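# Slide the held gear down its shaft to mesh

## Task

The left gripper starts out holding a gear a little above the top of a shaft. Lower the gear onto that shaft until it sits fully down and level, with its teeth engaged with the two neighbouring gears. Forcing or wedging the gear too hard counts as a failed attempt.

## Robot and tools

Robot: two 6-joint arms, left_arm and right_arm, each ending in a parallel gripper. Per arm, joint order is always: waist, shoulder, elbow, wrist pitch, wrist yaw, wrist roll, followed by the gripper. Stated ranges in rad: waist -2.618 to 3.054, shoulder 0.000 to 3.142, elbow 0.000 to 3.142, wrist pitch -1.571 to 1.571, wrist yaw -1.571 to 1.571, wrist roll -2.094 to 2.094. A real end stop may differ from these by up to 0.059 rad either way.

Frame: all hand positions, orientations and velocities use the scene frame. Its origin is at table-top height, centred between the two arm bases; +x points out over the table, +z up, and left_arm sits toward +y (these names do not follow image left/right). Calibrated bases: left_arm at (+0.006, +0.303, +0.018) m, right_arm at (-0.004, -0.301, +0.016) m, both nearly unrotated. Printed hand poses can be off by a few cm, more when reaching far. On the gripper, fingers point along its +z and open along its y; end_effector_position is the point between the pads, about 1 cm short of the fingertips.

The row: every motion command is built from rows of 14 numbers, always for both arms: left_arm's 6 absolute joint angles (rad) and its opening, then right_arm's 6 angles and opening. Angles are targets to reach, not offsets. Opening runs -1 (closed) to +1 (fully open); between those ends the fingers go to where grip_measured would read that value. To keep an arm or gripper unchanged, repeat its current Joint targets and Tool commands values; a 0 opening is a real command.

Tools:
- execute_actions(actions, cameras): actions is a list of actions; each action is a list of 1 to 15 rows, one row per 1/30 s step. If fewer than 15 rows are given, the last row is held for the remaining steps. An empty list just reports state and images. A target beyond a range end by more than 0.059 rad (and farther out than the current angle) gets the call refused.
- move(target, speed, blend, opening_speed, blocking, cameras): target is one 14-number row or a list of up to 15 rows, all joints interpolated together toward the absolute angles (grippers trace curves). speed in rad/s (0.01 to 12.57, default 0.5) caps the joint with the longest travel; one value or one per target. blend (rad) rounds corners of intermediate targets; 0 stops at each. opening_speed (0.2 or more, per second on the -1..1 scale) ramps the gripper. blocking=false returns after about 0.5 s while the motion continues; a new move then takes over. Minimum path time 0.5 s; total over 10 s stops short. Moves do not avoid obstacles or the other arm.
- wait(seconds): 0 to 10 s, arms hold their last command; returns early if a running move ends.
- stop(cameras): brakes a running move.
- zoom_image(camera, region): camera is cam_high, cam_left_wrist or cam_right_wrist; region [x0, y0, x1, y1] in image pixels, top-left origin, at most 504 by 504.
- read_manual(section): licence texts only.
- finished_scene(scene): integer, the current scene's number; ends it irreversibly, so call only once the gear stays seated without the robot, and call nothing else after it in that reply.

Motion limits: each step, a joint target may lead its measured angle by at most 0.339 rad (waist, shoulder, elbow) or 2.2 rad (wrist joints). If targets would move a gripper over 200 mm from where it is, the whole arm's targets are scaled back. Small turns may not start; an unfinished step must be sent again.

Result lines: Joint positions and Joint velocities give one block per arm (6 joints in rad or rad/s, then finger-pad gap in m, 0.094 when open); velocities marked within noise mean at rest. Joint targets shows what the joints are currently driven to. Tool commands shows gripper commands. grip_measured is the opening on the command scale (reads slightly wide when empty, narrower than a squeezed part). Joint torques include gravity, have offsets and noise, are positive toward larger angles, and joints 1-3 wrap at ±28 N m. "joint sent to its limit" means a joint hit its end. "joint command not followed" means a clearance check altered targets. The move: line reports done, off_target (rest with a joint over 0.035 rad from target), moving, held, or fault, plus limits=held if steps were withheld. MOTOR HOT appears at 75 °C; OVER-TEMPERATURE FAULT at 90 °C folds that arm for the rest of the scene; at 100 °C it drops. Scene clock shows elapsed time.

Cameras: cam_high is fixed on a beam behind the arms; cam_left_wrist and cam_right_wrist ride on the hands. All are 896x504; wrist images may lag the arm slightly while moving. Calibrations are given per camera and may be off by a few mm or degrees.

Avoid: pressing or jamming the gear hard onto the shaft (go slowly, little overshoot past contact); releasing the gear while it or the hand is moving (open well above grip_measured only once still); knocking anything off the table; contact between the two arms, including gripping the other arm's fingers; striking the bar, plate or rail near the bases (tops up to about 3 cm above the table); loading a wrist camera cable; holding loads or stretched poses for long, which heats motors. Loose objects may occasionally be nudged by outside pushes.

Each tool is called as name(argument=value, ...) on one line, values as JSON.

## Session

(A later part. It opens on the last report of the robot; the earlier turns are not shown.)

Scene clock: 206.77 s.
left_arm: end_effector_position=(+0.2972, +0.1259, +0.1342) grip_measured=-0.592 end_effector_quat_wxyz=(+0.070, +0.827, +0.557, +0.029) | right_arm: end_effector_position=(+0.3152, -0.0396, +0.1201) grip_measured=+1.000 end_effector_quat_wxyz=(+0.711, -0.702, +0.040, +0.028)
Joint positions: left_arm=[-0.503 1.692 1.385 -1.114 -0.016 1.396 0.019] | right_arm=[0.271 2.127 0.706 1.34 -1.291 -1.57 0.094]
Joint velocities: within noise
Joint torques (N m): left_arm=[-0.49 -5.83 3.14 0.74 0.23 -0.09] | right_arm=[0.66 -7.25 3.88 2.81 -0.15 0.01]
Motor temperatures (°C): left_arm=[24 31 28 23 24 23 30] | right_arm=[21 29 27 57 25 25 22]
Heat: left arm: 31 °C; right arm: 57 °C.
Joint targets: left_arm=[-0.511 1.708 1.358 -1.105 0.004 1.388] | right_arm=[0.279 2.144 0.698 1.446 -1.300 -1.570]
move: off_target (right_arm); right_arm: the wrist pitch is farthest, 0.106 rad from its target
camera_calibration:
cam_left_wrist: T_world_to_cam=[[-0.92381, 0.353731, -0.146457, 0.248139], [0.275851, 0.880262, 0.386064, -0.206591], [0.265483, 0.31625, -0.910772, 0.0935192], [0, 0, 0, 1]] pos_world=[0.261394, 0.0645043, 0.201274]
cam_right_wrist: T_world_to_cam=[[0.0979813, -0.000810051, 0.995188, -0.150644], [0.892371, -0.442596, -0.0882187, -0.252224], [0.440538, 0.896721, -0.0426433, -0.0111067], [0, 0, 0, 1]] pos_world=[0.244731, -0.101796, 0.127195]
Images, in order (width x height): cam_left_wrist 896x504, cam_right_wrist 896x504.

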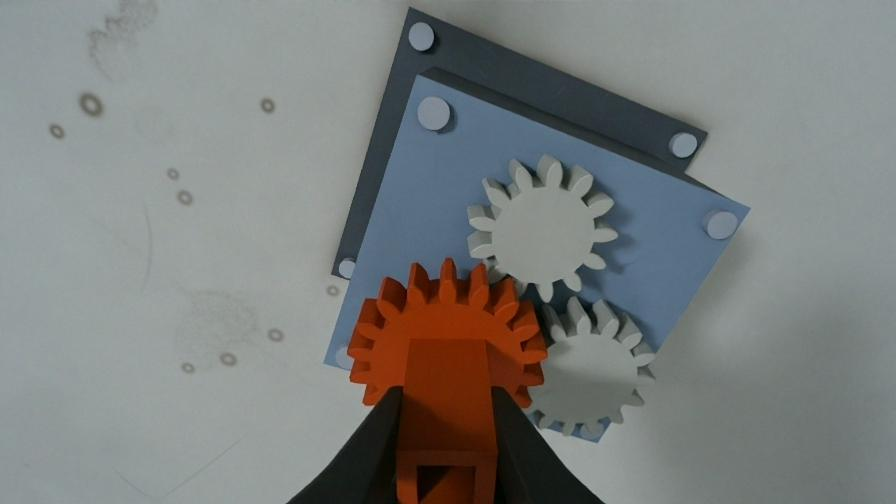

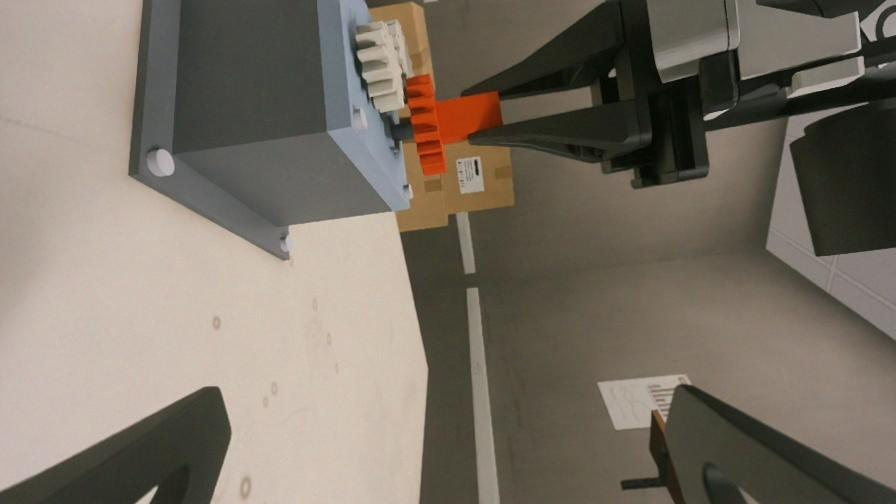

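move(target=[[-0.5105,1.708,1.368,-1.112,0.004,1.388,-1,0.279,2.144,0.698,1.446,-1.30,-1.57,1],[-0.5105,1.708,1.364,-1.110,0.004,1.358,-1,0.279,2.144,0.698,1.446,-1.30,-1.57,1]], speed=0.04, cameras=["cam_left_wrist"])

zoom_image(camera="cam_left_wrist", region=[430, 220, 640, 430])

Scene clock: 231.33 s.
left_arm: end_effector_position=(+0.2973, +0.1258, +0.1342) grip_measured=-0.592 end_effector_quat_wxyz=(+0.070, +0.819, +0.569, +0.028) | right_arm: end_effector_position=(+0.3152, -0.0396, +0.1201) grip_measured=+1.000 end_effector_quat_wxyz=(+0.711, -0.702, +0.040, +0.028)
Joint positions: left_arm=[-0.503 1.692 1.385 -1.114 -0.016 1.366 0.019] | right_arm=[0.271 2.127 0.706 1.34 -1.291 -1.57 0.094]
Joint velocities: within noise
Joint torques (N m): left_arm=[-0.49 -5.83 3.56 0.69 0.23 -0.09] | right_arm=[0.66 -7.25 3.89 2.81 -0.15 0]
Motor temperatures (°C): left_arm=[24 30 27 23 24 23 30] | right_arm=[21 29 27 58 25 25 22]
Heat: left arm: 30 °C; right arm: 58 °C.
Joint targets: left_arm=[-0.511 1.708 1.364 -1.110 0.004 1.358] | right_arm=[0.279 2.144 0.698 1.446 -1.300 -1.570]
move: off_target (right_arm); right_arm: the wrist pitch is farthest, 0.106 rad from its target
camera_calibration:
cam_left_wrist: T_world_to_cam=[[-0.93399, 0.326171, -0.145858, 0.254657], [0.250945, 0.889422, 0.382041, -0.19979], [0.25434, 0.32022, -0.912563, 0.0966557], [0, 0, 0, 1]] pos_world=[0.2634, 0.0636846, 0.201676]
Images, in order (width x height): cam_left_wrist 896x504.

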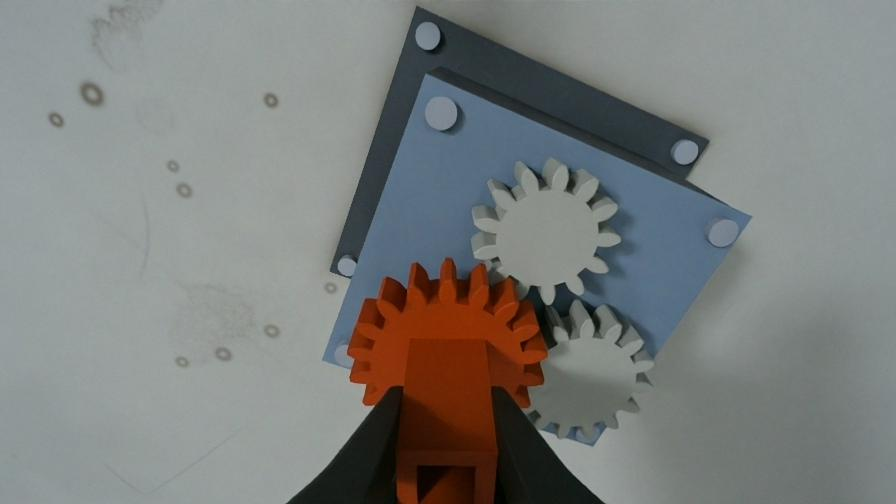

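Scaled by 2.400.

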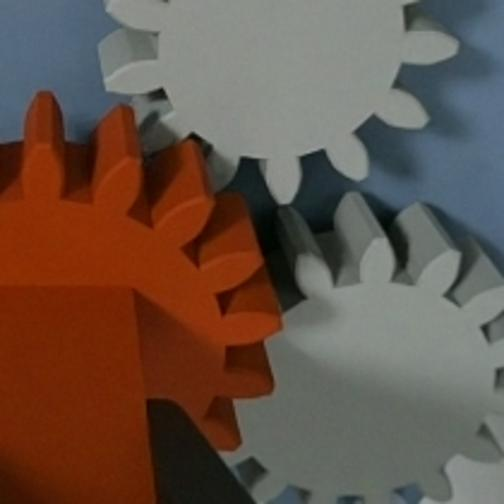

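move(target=[-0.5105,1.708,1.364,-1.110,0.004,1.335,-1,0.279,2.144,0.698,1.446,-1.30,-1.57,1], speed=0.1, cameras=["cam_left_wrist","cam_right_wrist"])

zoom_image(camera="cam_left_wrist", region=[430, 220, 640, 430])

zoom_image(camera="cam_right_wrist", region=[320, 60, 480, 220])

Scene clock: 254.73 s.
left_arm: end_effector_position=(+0.2973, +0.1258, +0.1342) grip_measured=-0.592 end_effector_quat_wxyz=(+0.071, +0.812, +0.579, +0.028) | right_arm: end_effector_position=(+0.3152, -0.0396, +0.1201) grip_measured=+1.000 end_effector_quat_wxyz=(+0.711, -0.702, +0.040, +0.028)
Joint positions: left_arm=[-0.503 1.692 1.385 -1.113 -0.016 1.343 0.019] | right_arm=[0.271 2.127 0.706 1.34 -1.291 -1.57 0.094]
Joint velocities: within noise
Joint torques (N m): left_arm=[-0.47 -5.83 3.58 0.68 0.23 -0.09] | right_arm=[0.66 -7.25 3.88 2.8 -0.15 0.01]
Motor temperatures (°C): left_arm=[24 30 28 23 24 23 30] | right_arm=[21 29 27 58 25 25 22]
Heat: left arm: 30 °C; right arm: 58 °C.
Joint targets: left_arm=[-0.511 1.708 1.364 -1.110 0.004 1.335] | right_arm=[0.279 2.144 0.698 1.446 -1.300 -1.570]
move: off_target (right_arm); right_arm: the wrist pitch is farthest, 0.106 rad from its target
camera_calibration:
cam_left_wrist: T_world_to_cam=[[-0.941476, 0.304161, -0.145288, 0.259644], [0.23105, 0.896146, 0.378864, -0.194233], [0.245435, 0.323123, -0.913977, 0.099091], [0, 0, 0, 1]] pos_world=[0.265006, 0.0630691, 0.201878]
cam_right_wrist: T_world_to_cam=[[0.0979813, -0.000810051, 0.995188, -0.150644], [0.892371, -0.442596, -0.0882187, -0.252224], [0.440538, 0.896721, -0.0426433, -0.0111067], [0, 0, 0, 1]] pos_world=[0.244731, -0.101796, 0.127195]
Images, in order (width x height): cam_left_wrist 896x504, cam_right_wrist 896x504.

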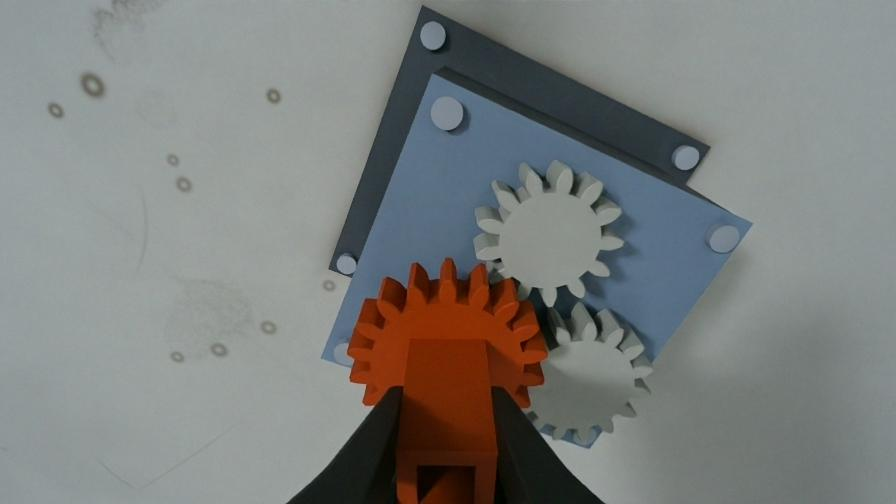

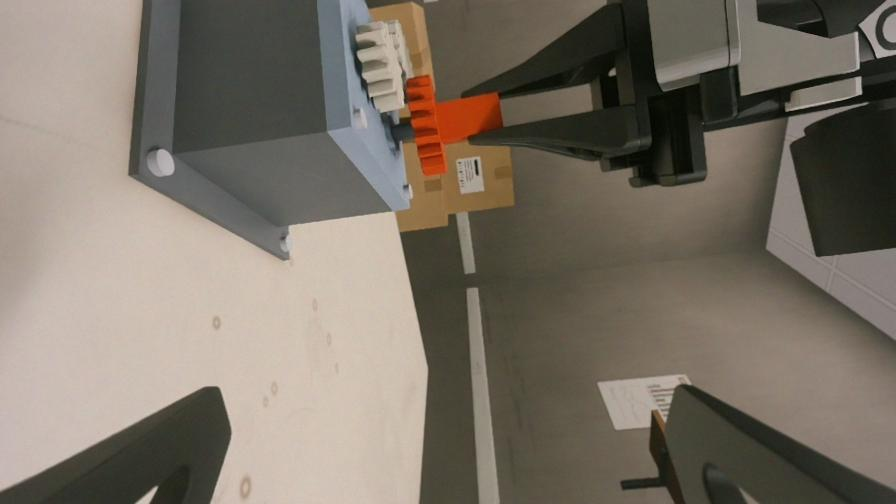

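Scaled by 2.400.

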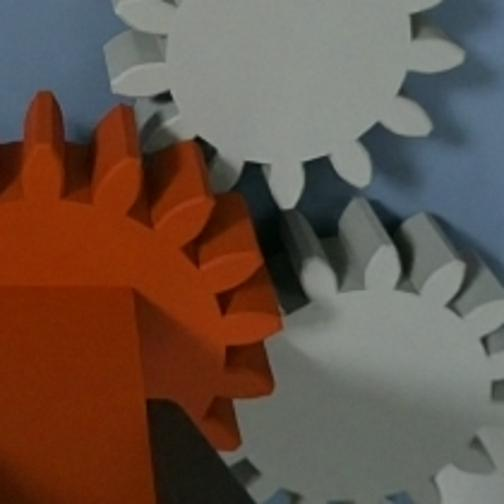

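Scaled by 3.150.

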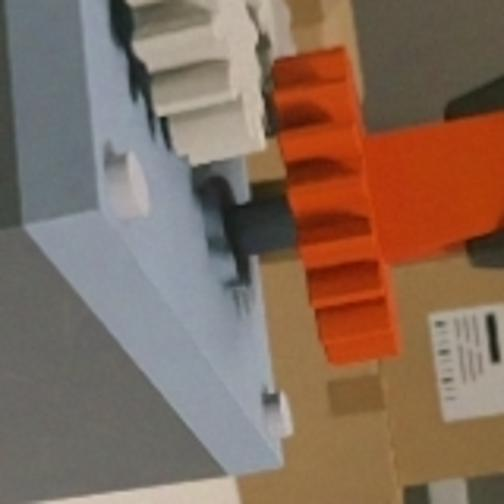

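zoom_image(camera="cam_left_wrist", region=[500, 280, 600, 380])

zoom_image(camera="cam_left_wrist", region=[460, 340, 670, 460])

zoom_image(camera="cam_left_wrist", region=[460, 230, 560, 330])

Scaled by 5.040.

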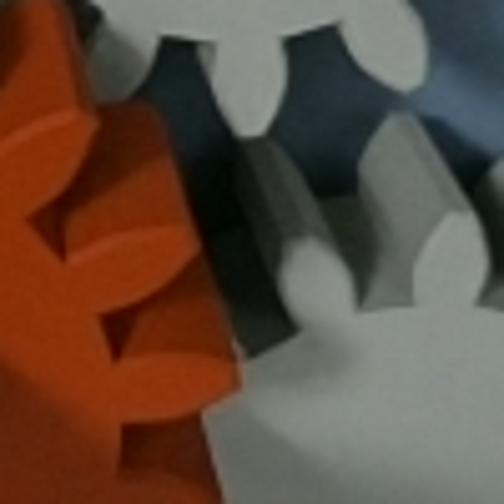

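Scaled by 2.400.

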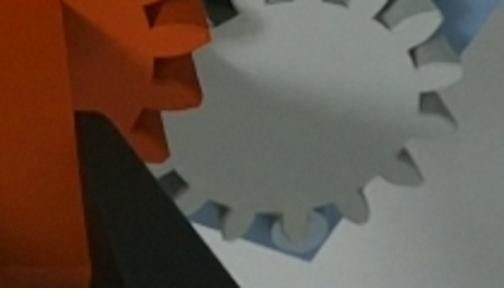

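Scaled by 5.040.

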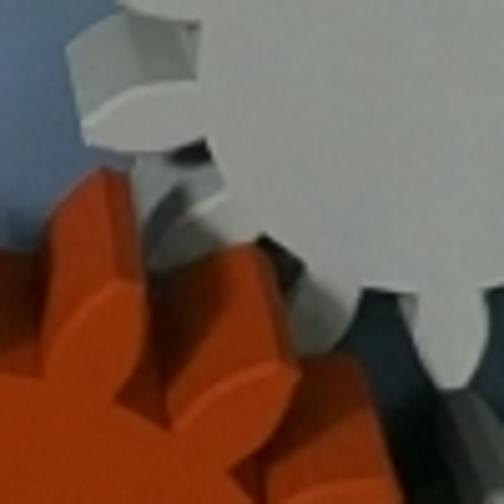

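move(target=[-0.5105,1.708,1.364,-1.110,0.004,1.31,-1,0.279,2.144,0.698,1.446,-1.30,-1.57,1], speed=0.1)

zoom_image(camera="cam_left_wrist", region=[430, 220, 670, 460])

zoom_image(camera="cam_high", region=[380, 140, 500, 260])

Scene clock: 304.47 s.
left_arm: end_effector_position=(+0.2974, +0.1257, +0.1343) grip_measured=-0.592 end_effector_quat_wxyz=(+0.071, +0.805, +0.589, +0.027) | right_arm: end_effector_position=(+0.3152, -0.0396, +0.1201) grip_measured=+1.000 end_effector_quat_wxyz=(+0.711, -0.702, +0.040, +0.028)
Joint positions: left_arm=[-0.503 1.692 1.385 -1.113 -0.016 1.318 0.019] | right_arm=[0.271 2.127 0.706 1.34 -1.291 -1.57 0.094]
Joint velocities: within noise
Joint torques (N m): left_arm=[-0.49 -5.83 3.56 0.68 0.23 -0.11] | right_arm=[0.66 -7.27 3.88 2.8 -0.15 0.01]
Motor temperatures (°C): left_arm=[24 30 28 23 24 23 30] | right_arm=[21 29 27 59 25 25 22]
Heat: left arm: 30 °C; right arm: 59 °C.
Joint targets: left_arm=[-0.511 1.708 1.364 -1.110 0.004 1.310] | right_arm=[0.279 2.144 0.698 1.446 -1.300 -1.570]
move: off_target (right_arm); right_arm: the wrist pitch is farthest, 0.106 rad from its target
camera_calibration:
cam_left_wrist: T_world_to_cam=[[-0.94888, 0.280534, -0.14466, 0.264872], [0.209679, 0.902818, 0.375439, -0.188325], [0.235925, 0.325915, -0.915488, 0.101759], [0, 0, 0, 1]] pos_world=[0.266812, 0.0625528, 0.20218]
cam_right_wrist: T_world_to_cam=[[0.0979813, -0.000810051, 0.995188, -0.150644], [0.892371, -0.442596, -0.0882187, -0.252224], [0.440538, 0.896721, -0.0426433, -0.0111067], [0, 0, 0, 1]] pos_world=[0.244731, -0.101796, 0.127195]

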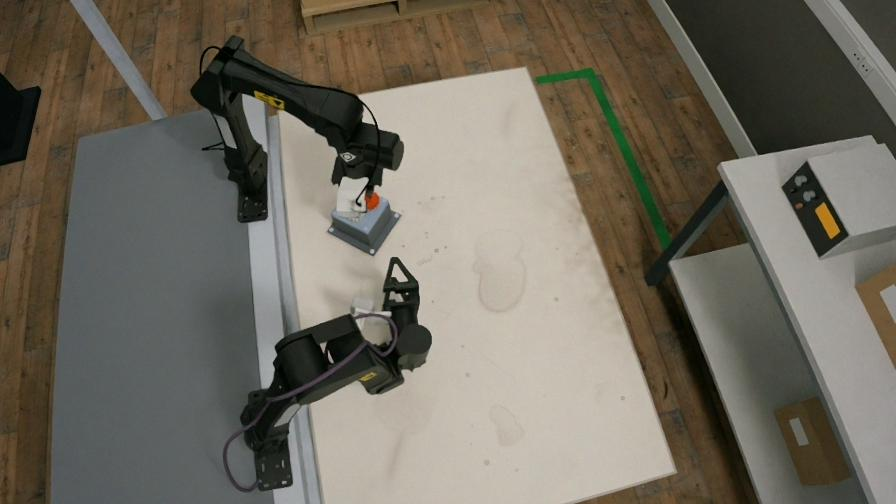

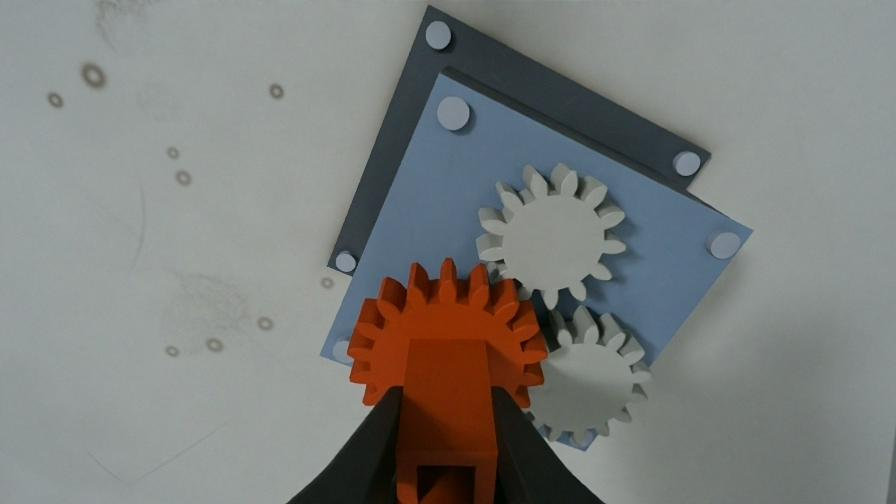

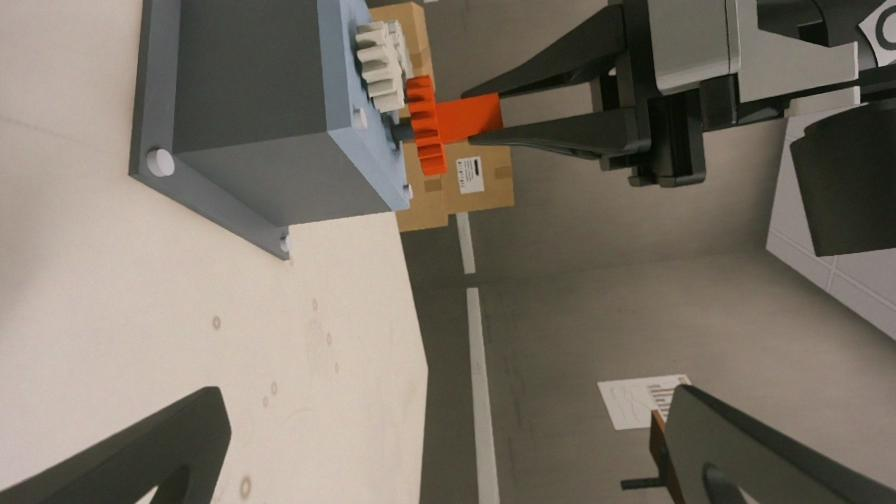

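Scaled by 2.100.

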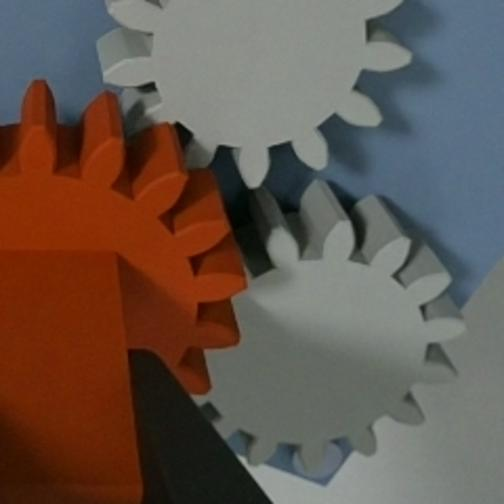

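Scaled by 4.200.

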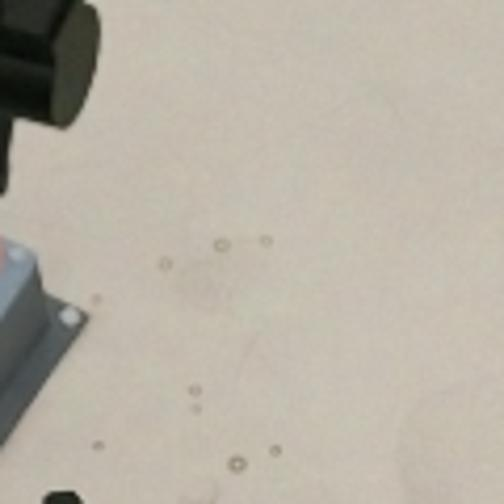

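move(target=[[-0.5105,1.745,1.451,-1.190,0.004,1.31,-1,0.279,2.144,0.698,1.446,-1.30,-1.57,1],[-0.5105,1.745,1.406,-1.160,0.004,1.31,-1,0.279,2.144,0.698,1.446,-1.30,-1.57,1]], speed=0.07, cameras=["cam_left_wrist","cam_right_wrist"])

zoom_image(camera="cam_left_wrist", region=[430, 220, 670, 460])

zoom_image(camera="cam_right_wrist", region=[320, 60, 480, 220])

Scene clock: 337.83 s.
left_arm: end_effector_position=(+0.2982, +0.1252, +0.1332) grip_measured=-0.592 end_effector_quat_wxyz=(+0.056, +0.806, +0.589, +0.021) | right_arm: end_effector_position=(+0.3152, -0.0396, +0.1201) grip_measured=+1.000 end_effector_quat_wxyz=(+0.711, -0.702, +0.040, +0.028)
Joint positions: left_arm=[-0.503 1.727 1.426 -1.152 -0.016 1.318 0.019] | right_arm=[0.271 2.127 0.706 1.34 -1.291 -1.57 0.094]
Joint velocities: within noise
Joint torques (N m): left_arm=[-0.49 -6.02 3.58 0.52 0.23 -0.09] | right_arm=[0.66 -7.24 3.88 2.8 -0.15 0.01]
Motor temperatures (°C): left_arm=[24 30 28 23 24 23 30] | right_arm=[21 29 27 60 25 25 22]
Heat: left arm: 30 °C; right arm: 60 °C.
Joint targets: left_arm=[-0.511 1.745 1.406 -1.160 0.004 1.310] | right_arm=[0.279 2.144 0.698 1.446 -1.300 -1.570]
move: off_target (right_arm); right_arm: the wrist pitch is farthest, 0.106 rad from its target
camera_calibration:
cam_left_wrist: T_world_to_cam=[[-0.952606, 0.28276, -0.1122, 0.262096], [0.220539, 0.895959, 0.385513, -0.191277], [0.209535, 0.342497, -0.915855, 0.10662], [0, 0, 0, 1]] pos_world=[0.269517, 0.0607494, 0.200795]
cam_right_wrist: T_world_to_cam=[[0.0979813, -0.000810051, 0.995188, -0.150644], [0.892371, -0.442596, -0.0882187, -0.252224], [0.440538, 0.896721, -0.0426433, -0.0111067], [0, 0, 0, 1]] pos_world=[0.244731, -0.101796, 0.127195]
Images, in order (width x height): cam_left_wrist 896x504, cam_right_wrist 896x504.

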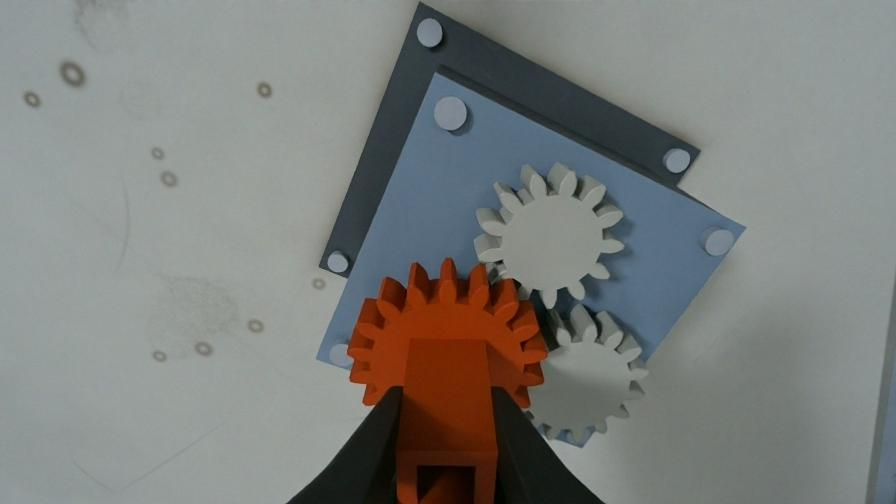

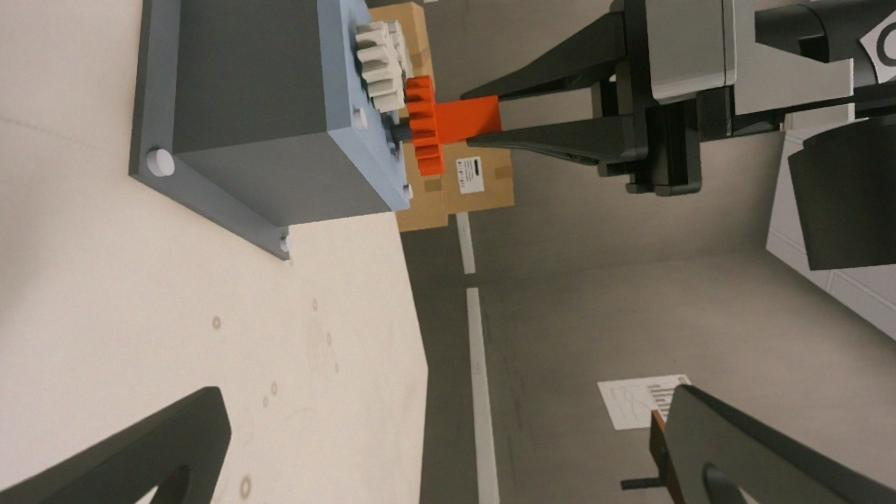

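Scaled by 2.100.

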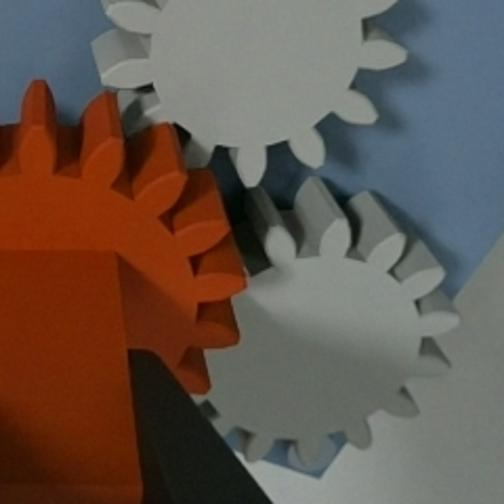

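Scaled by 3.150.

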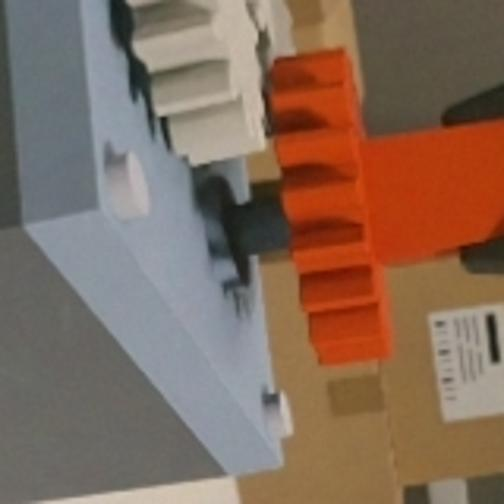

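move(target=[-0.5105,1.745,1.404,-1.158,0.004,1.407,-1,0.279,2.144,0.698,1.446,-1.30,-1.57,1], speed=0.1, cameras=["cam_left_wrist","cam_right_wrist"])

zoom_image(camera="cam_left_wrist", region=[430, 220, 670, 460])

zoom_image(camera="cam_left_wrist", region=[460, 230, 560, 330])

Scene clock: 344.83 s.
left_arm: end_effector_position=(+0.2982, +0.1252, +0.1332) grip_measured=-0.592 end_effector_quat_wxyz=(+0.055, +0.828, +0.557, +0.023) | right_arm: end_effector_position=(+0.3152, -0.0396, +0.1201) grip_measured=+1.000 end_effector_quat_wxyz=(+0.711, -0.702, +0.040, +0.028)
Joint positions: left_arm=[-0.503 1.727 1.426 -1.152 -0.016 1.397 0.019] | right_arm=[0.271 2.127 0.706 1.34 -1.291 -1.57 0.094]
Joint velocities: within noise
Joint torques (N m): left_arm=[-0.49 -6.02 3.44 0.53 0.22 0.11] | right_arm=[0.66 -7.25 3.88 2.8 -0.15 0.01]
Motor temperatures (°C): left_arm=[24 29 27 23 24 23 30] | right_arm=[21 29 27 60 25 25 22]
Heat: left arm: 30 °C; right arm: 60 °C.
Joint targets: left_arm=[-0.511 1.745 1.404 -1.158 0.004 1.407] | right_arm=[0.279 2.144 0.698 1.446 -1.300 -1.570]
move: off_target (right_arm); right_arm: the wrist pitch is farthest, 0.106 rad from its target
camera_calibration:
cam_left_wrist: T_world_to_cam=[[-0.926794, 0.357671, -0.114559, 0.245365], [0.288208, 0.872895, 0.393688, -0.209689], [0.240809, 0.331851, -0.912078, 0.0981595], [0, 0, 0, 1]] pos_world=[0.264199, 0.0627024, 0.20019]
cam_right_wrist: T_world_to_cam=[[0.0979813, -0.000810051, 0.995188, -0.150644], [0.892371, -0.442596, -0.0882187, -0.252224], [0.440538, 0.896721, -0.0426433, -0.0111067], [0, 0, 0, 1]] pos_world=[0.244731, -0.101796, 0.127195]
Images, in order (width x height): cam_left_wrist 896x504, cam_right_wrist 896x504.

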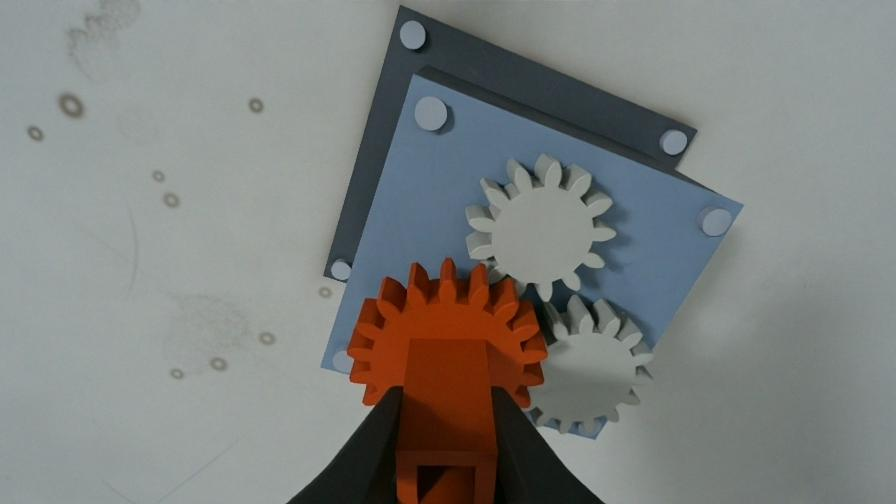

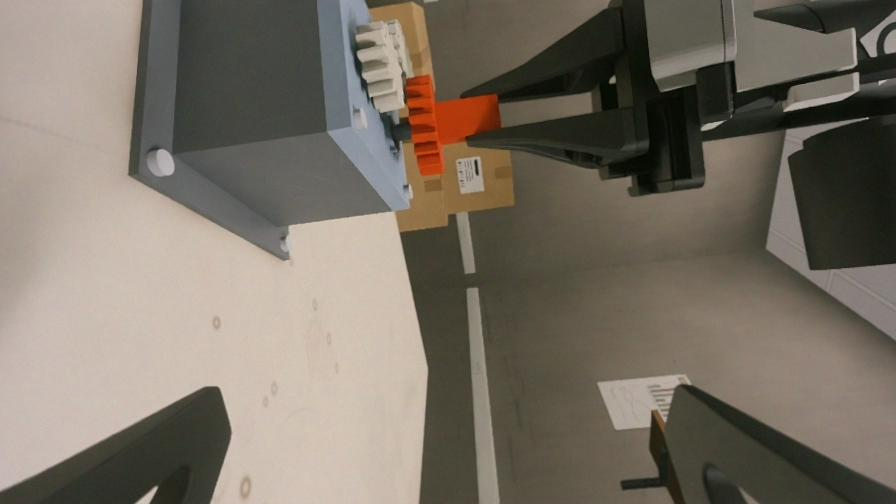

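Scaled by 2.100.

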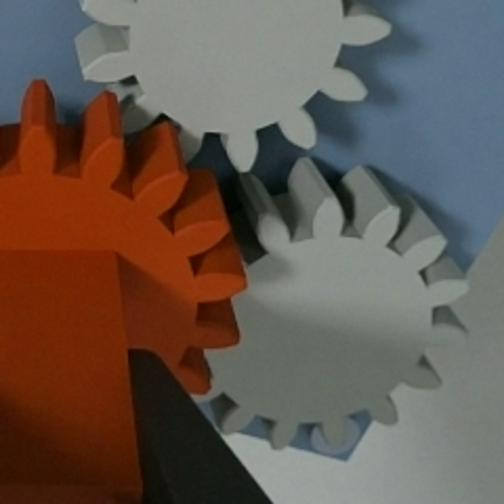

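Scaled by 5.040.

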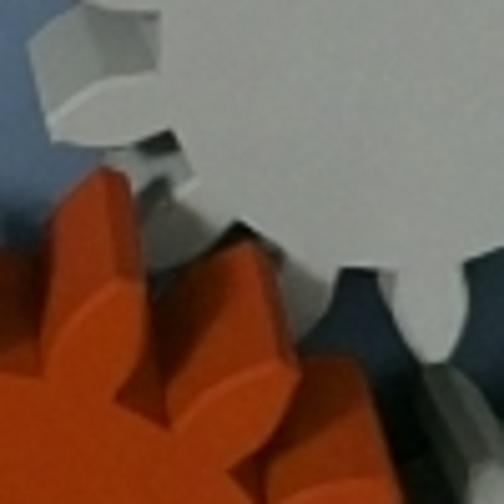

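move(target=[-0.5105,1.745,1.404,-1.158,0.004,1.188,-1,0.279,2.144,0.698,1.446,-1.30,-1.57,1], speed=0.15, cameras=["cam_left_wrist","cam_right_wrist"])

zoom_image(camera="cam_left_wrist", region=[430, 220, 670, 460])

zoom_image(camera="cam_left_wrist", region=[470, 240, 590, 360])

Scene clock: 371.73 s.
left_arm: end_effector_position=(+0.2981, +0.1252, +0.1323) grip_measured=-0.592 end_effector_quat_wxyz=(+0.057, +0.769, +0.637, +0.017) | right_arm: end_effector_position=(+0.3152, -0.0396, +0.1201) grip_measured=+1.000 end_effector_quat_wxyz=(+0.711, -0.702, +0.040, +0.028)
Joint positions: left_arm=[-0.503 1.727 1.423 -1.149 -0.016 1.197 0.019] | right_arm=[0.271 2.127 0.706 1.34 -1.291 -1.57 0.094]
Joint velocities: within noise
Joint torques (N m): left_arm=[-0.49 -6.02 3.69 0.5 0.22 -0.1] | right_arm=[0.66 -7.25 3.86 2.81 -0.15 0.01]
Motor temperatures (°C): left_arm=[24 29 27 23 24 23 30] | right_arm=[21 29 27 61 25 25 22]
Heat: left arm: 30 °C; right arm: 61 °C.
Joint targets: left_arm=[-0.511 1.745 1.404 -1.158 0.004 1.188] | right_arm=[0.279 2.144 0.698 1.446 -1.300 -1.570]
move: off_target (right_arm); right_arm: the wrist pitch is farthest, 0.106 rad from its target
camera_calibration:
cam_left_wrist: T_world_to_cam=[[-0.980274, 0.165982, -0.107295, 0.28419], [0.115005, 0.920541, 0.373335, -0.160969], [0.160737, 0.353631, -0.921471, 0.119717], [0, 0, 0, 1]] pos_world=[0.277854, 0.0586724, 0.200904]
cam_right_wrist: T_world_to_cam=[[0.097627, -0.000854792, 0.995223, -0.150468], [0.892408, -0.442582, -0.0879214, -0.252278], [0.440543, 0.896728, -0.0424451, -0.0111367], [0, 0, 0, 1]] pos_world=[0.244731, -0.101796, 0.127096]
Images, in order (width x height): cam_left_wrist 896x504, cam_right_wrist 896x504.

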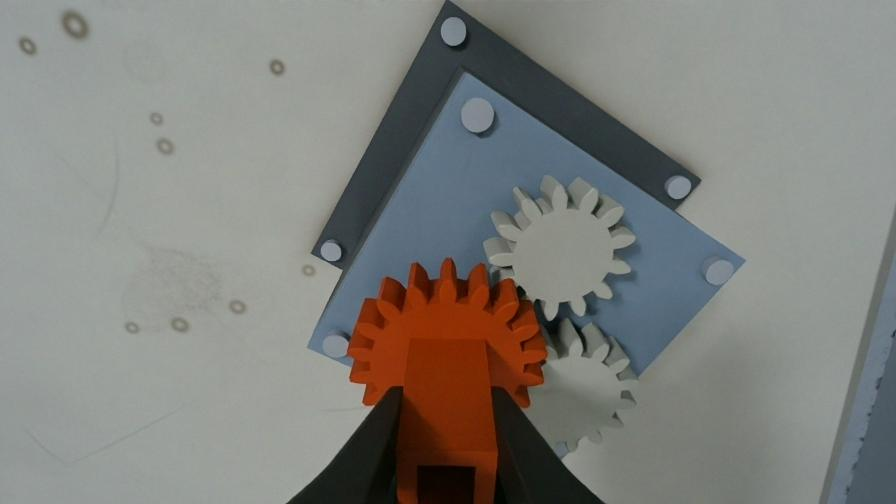

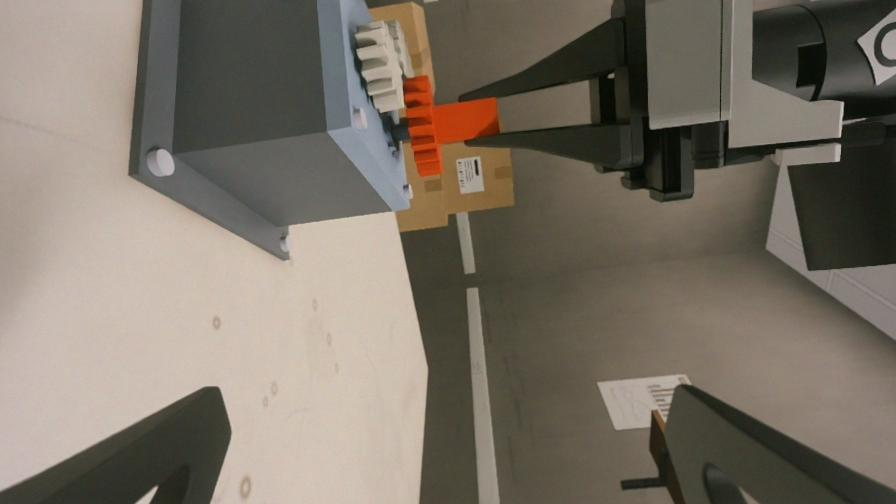

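Scaled by 2.100.

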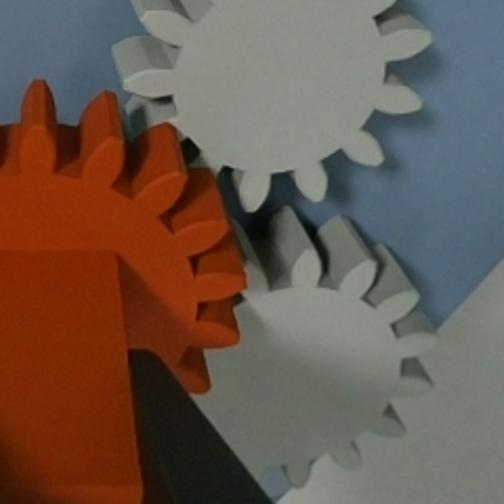

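Scaled by 4.200.

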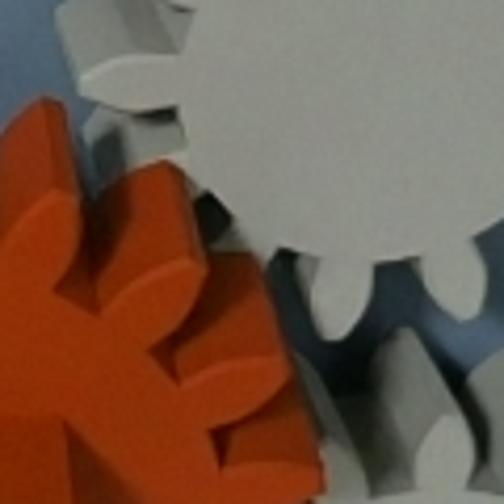

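move(target=[-0.5105,1.745,1.400,-1.154,0.004,1.15,-1,0.279,2.144,0.698,1.446,-1.30,-1.57,1], speed=0.1, cameras=["cam_left_wrist","cam_right_wrist"])

zoom_image(camera="cam_right_wrist", region=[320, 10, 480, 170])

zoom_image(camera="cam_left_wrist", region=[470, 240, 590, 360])

Scene clock: 382.57 s.
left_arm: end_effector_position=(+0.2981, +0.1253, +0.1321) grip_measured=-0.592 end_effector_quat_wxyz=(+0.057, +0.757, +0.651, +0.016) | right_arm: end_effector_position=(+0.3152, -0.0396, +0.1201) grip_measured=+1.000 end_effector_quat_wxyz=(+0.711, -0.702, +0.040, +0.028)
Joint positions: left_arm=[-0.503 1.727 1.422 -1.148 -0.016 1.16 0.019] | right_arm=[0.271 2.127 0.706 1.34 -1.291 -1.57 0.094]
Joint velocities: within noise
Joint torques (N m): left_arm=[-0.49 -6.02 3.45 0.53 0.23 -0.08] | right_arm=[0.66 -7.24 3.89 2.8 -0.15 0.01]
Motor temperatures (°C): left_arm=[24 29 27 23 24 23 30] | right_arm=[21 29 27 61 25 25 22]
Heat: left arm: 30 °C; right arm: 61 °C.
Joint targets: left_arm=[-0.511 1.745 1.400 -1.154 0.004 1.150] | right_arm=[0.279 2.144 0.698 1.446 -1.300 -1.570]
move: off_target (right_arm); right_arm: the wrist pitch is farthest, 0.106 rad from its target
camera_calibration:
cam_left_wrist: T_world_to_cam=[[-0.986103, 0.128733, -0.105015, 0.290179], [0.0814356, 0.925513, 0.369857, -0.151094], [0.144805, 0.356165, -0.923135, 0.124197], [0, 0, 0, 1]] pos_world=[0.280467, 0.0582491, 0.201007]
cam_right_wrist: T_world_to_cam=[[0.097627, -0.000854792, 0.995223, -0.150468], [0.892408, -0.442582, -0.0879214, -0.252278], [0.440543, 0.896728, -0.0424451, -0.0111367], [0, 0, 0, 1]] pos_world=[0.244731, -0.101796, 0.127096]
Images, in order (width x height): cam_left_wrist 896x504, cam_right_wrist 896x504.

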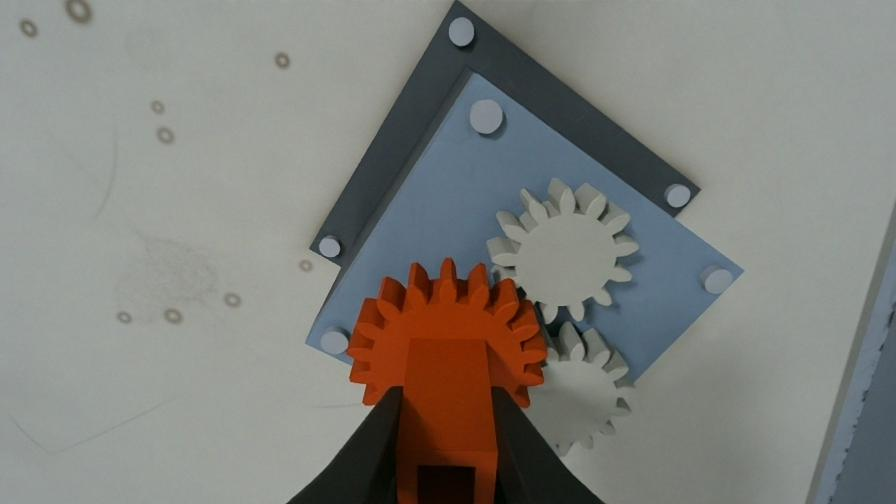

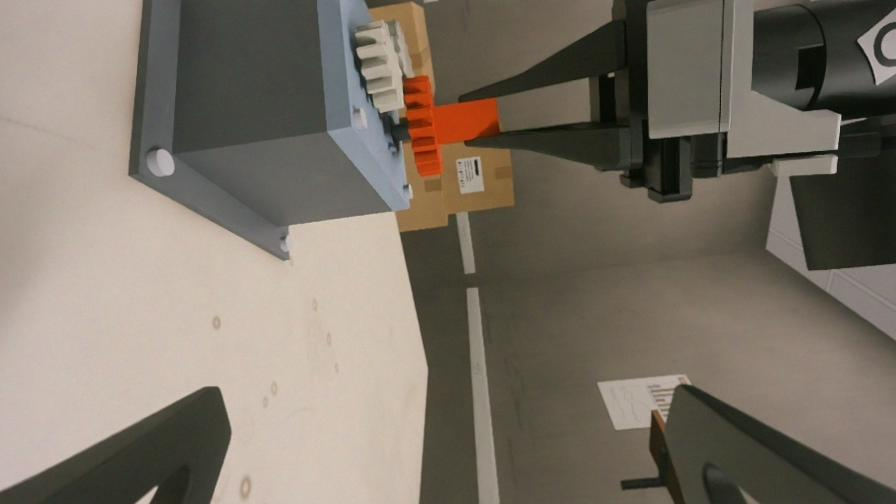

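Scaled by 3.150.

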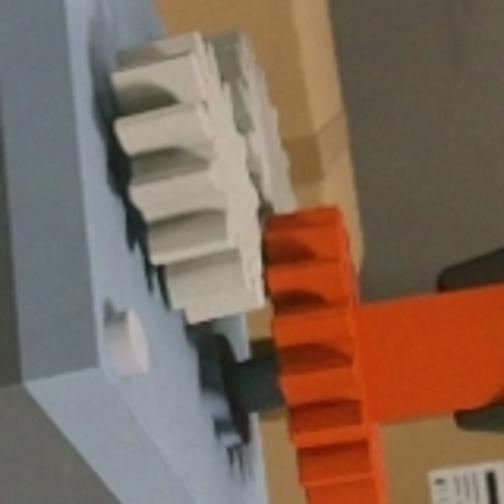

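Scaled by 4.200.

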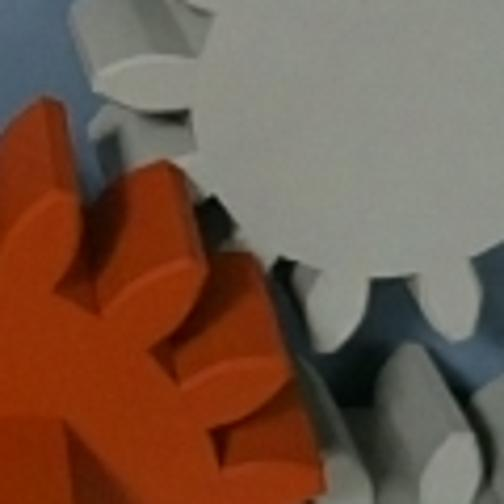

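zoom_image(camera="cam_left_wrist", region=[510, 310, 660, 460])

zoom_image(camera="cam_left_wrist", region=[470, 160, 650, 340])

Scaled by 3.360.

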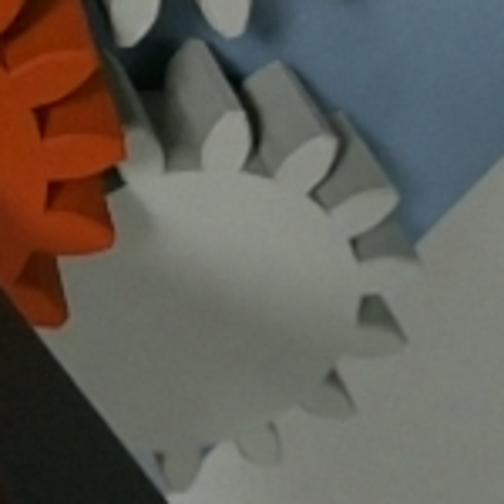

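Scaled by 2.800.

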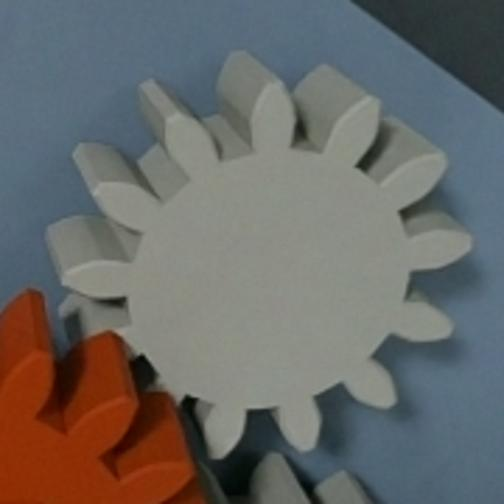

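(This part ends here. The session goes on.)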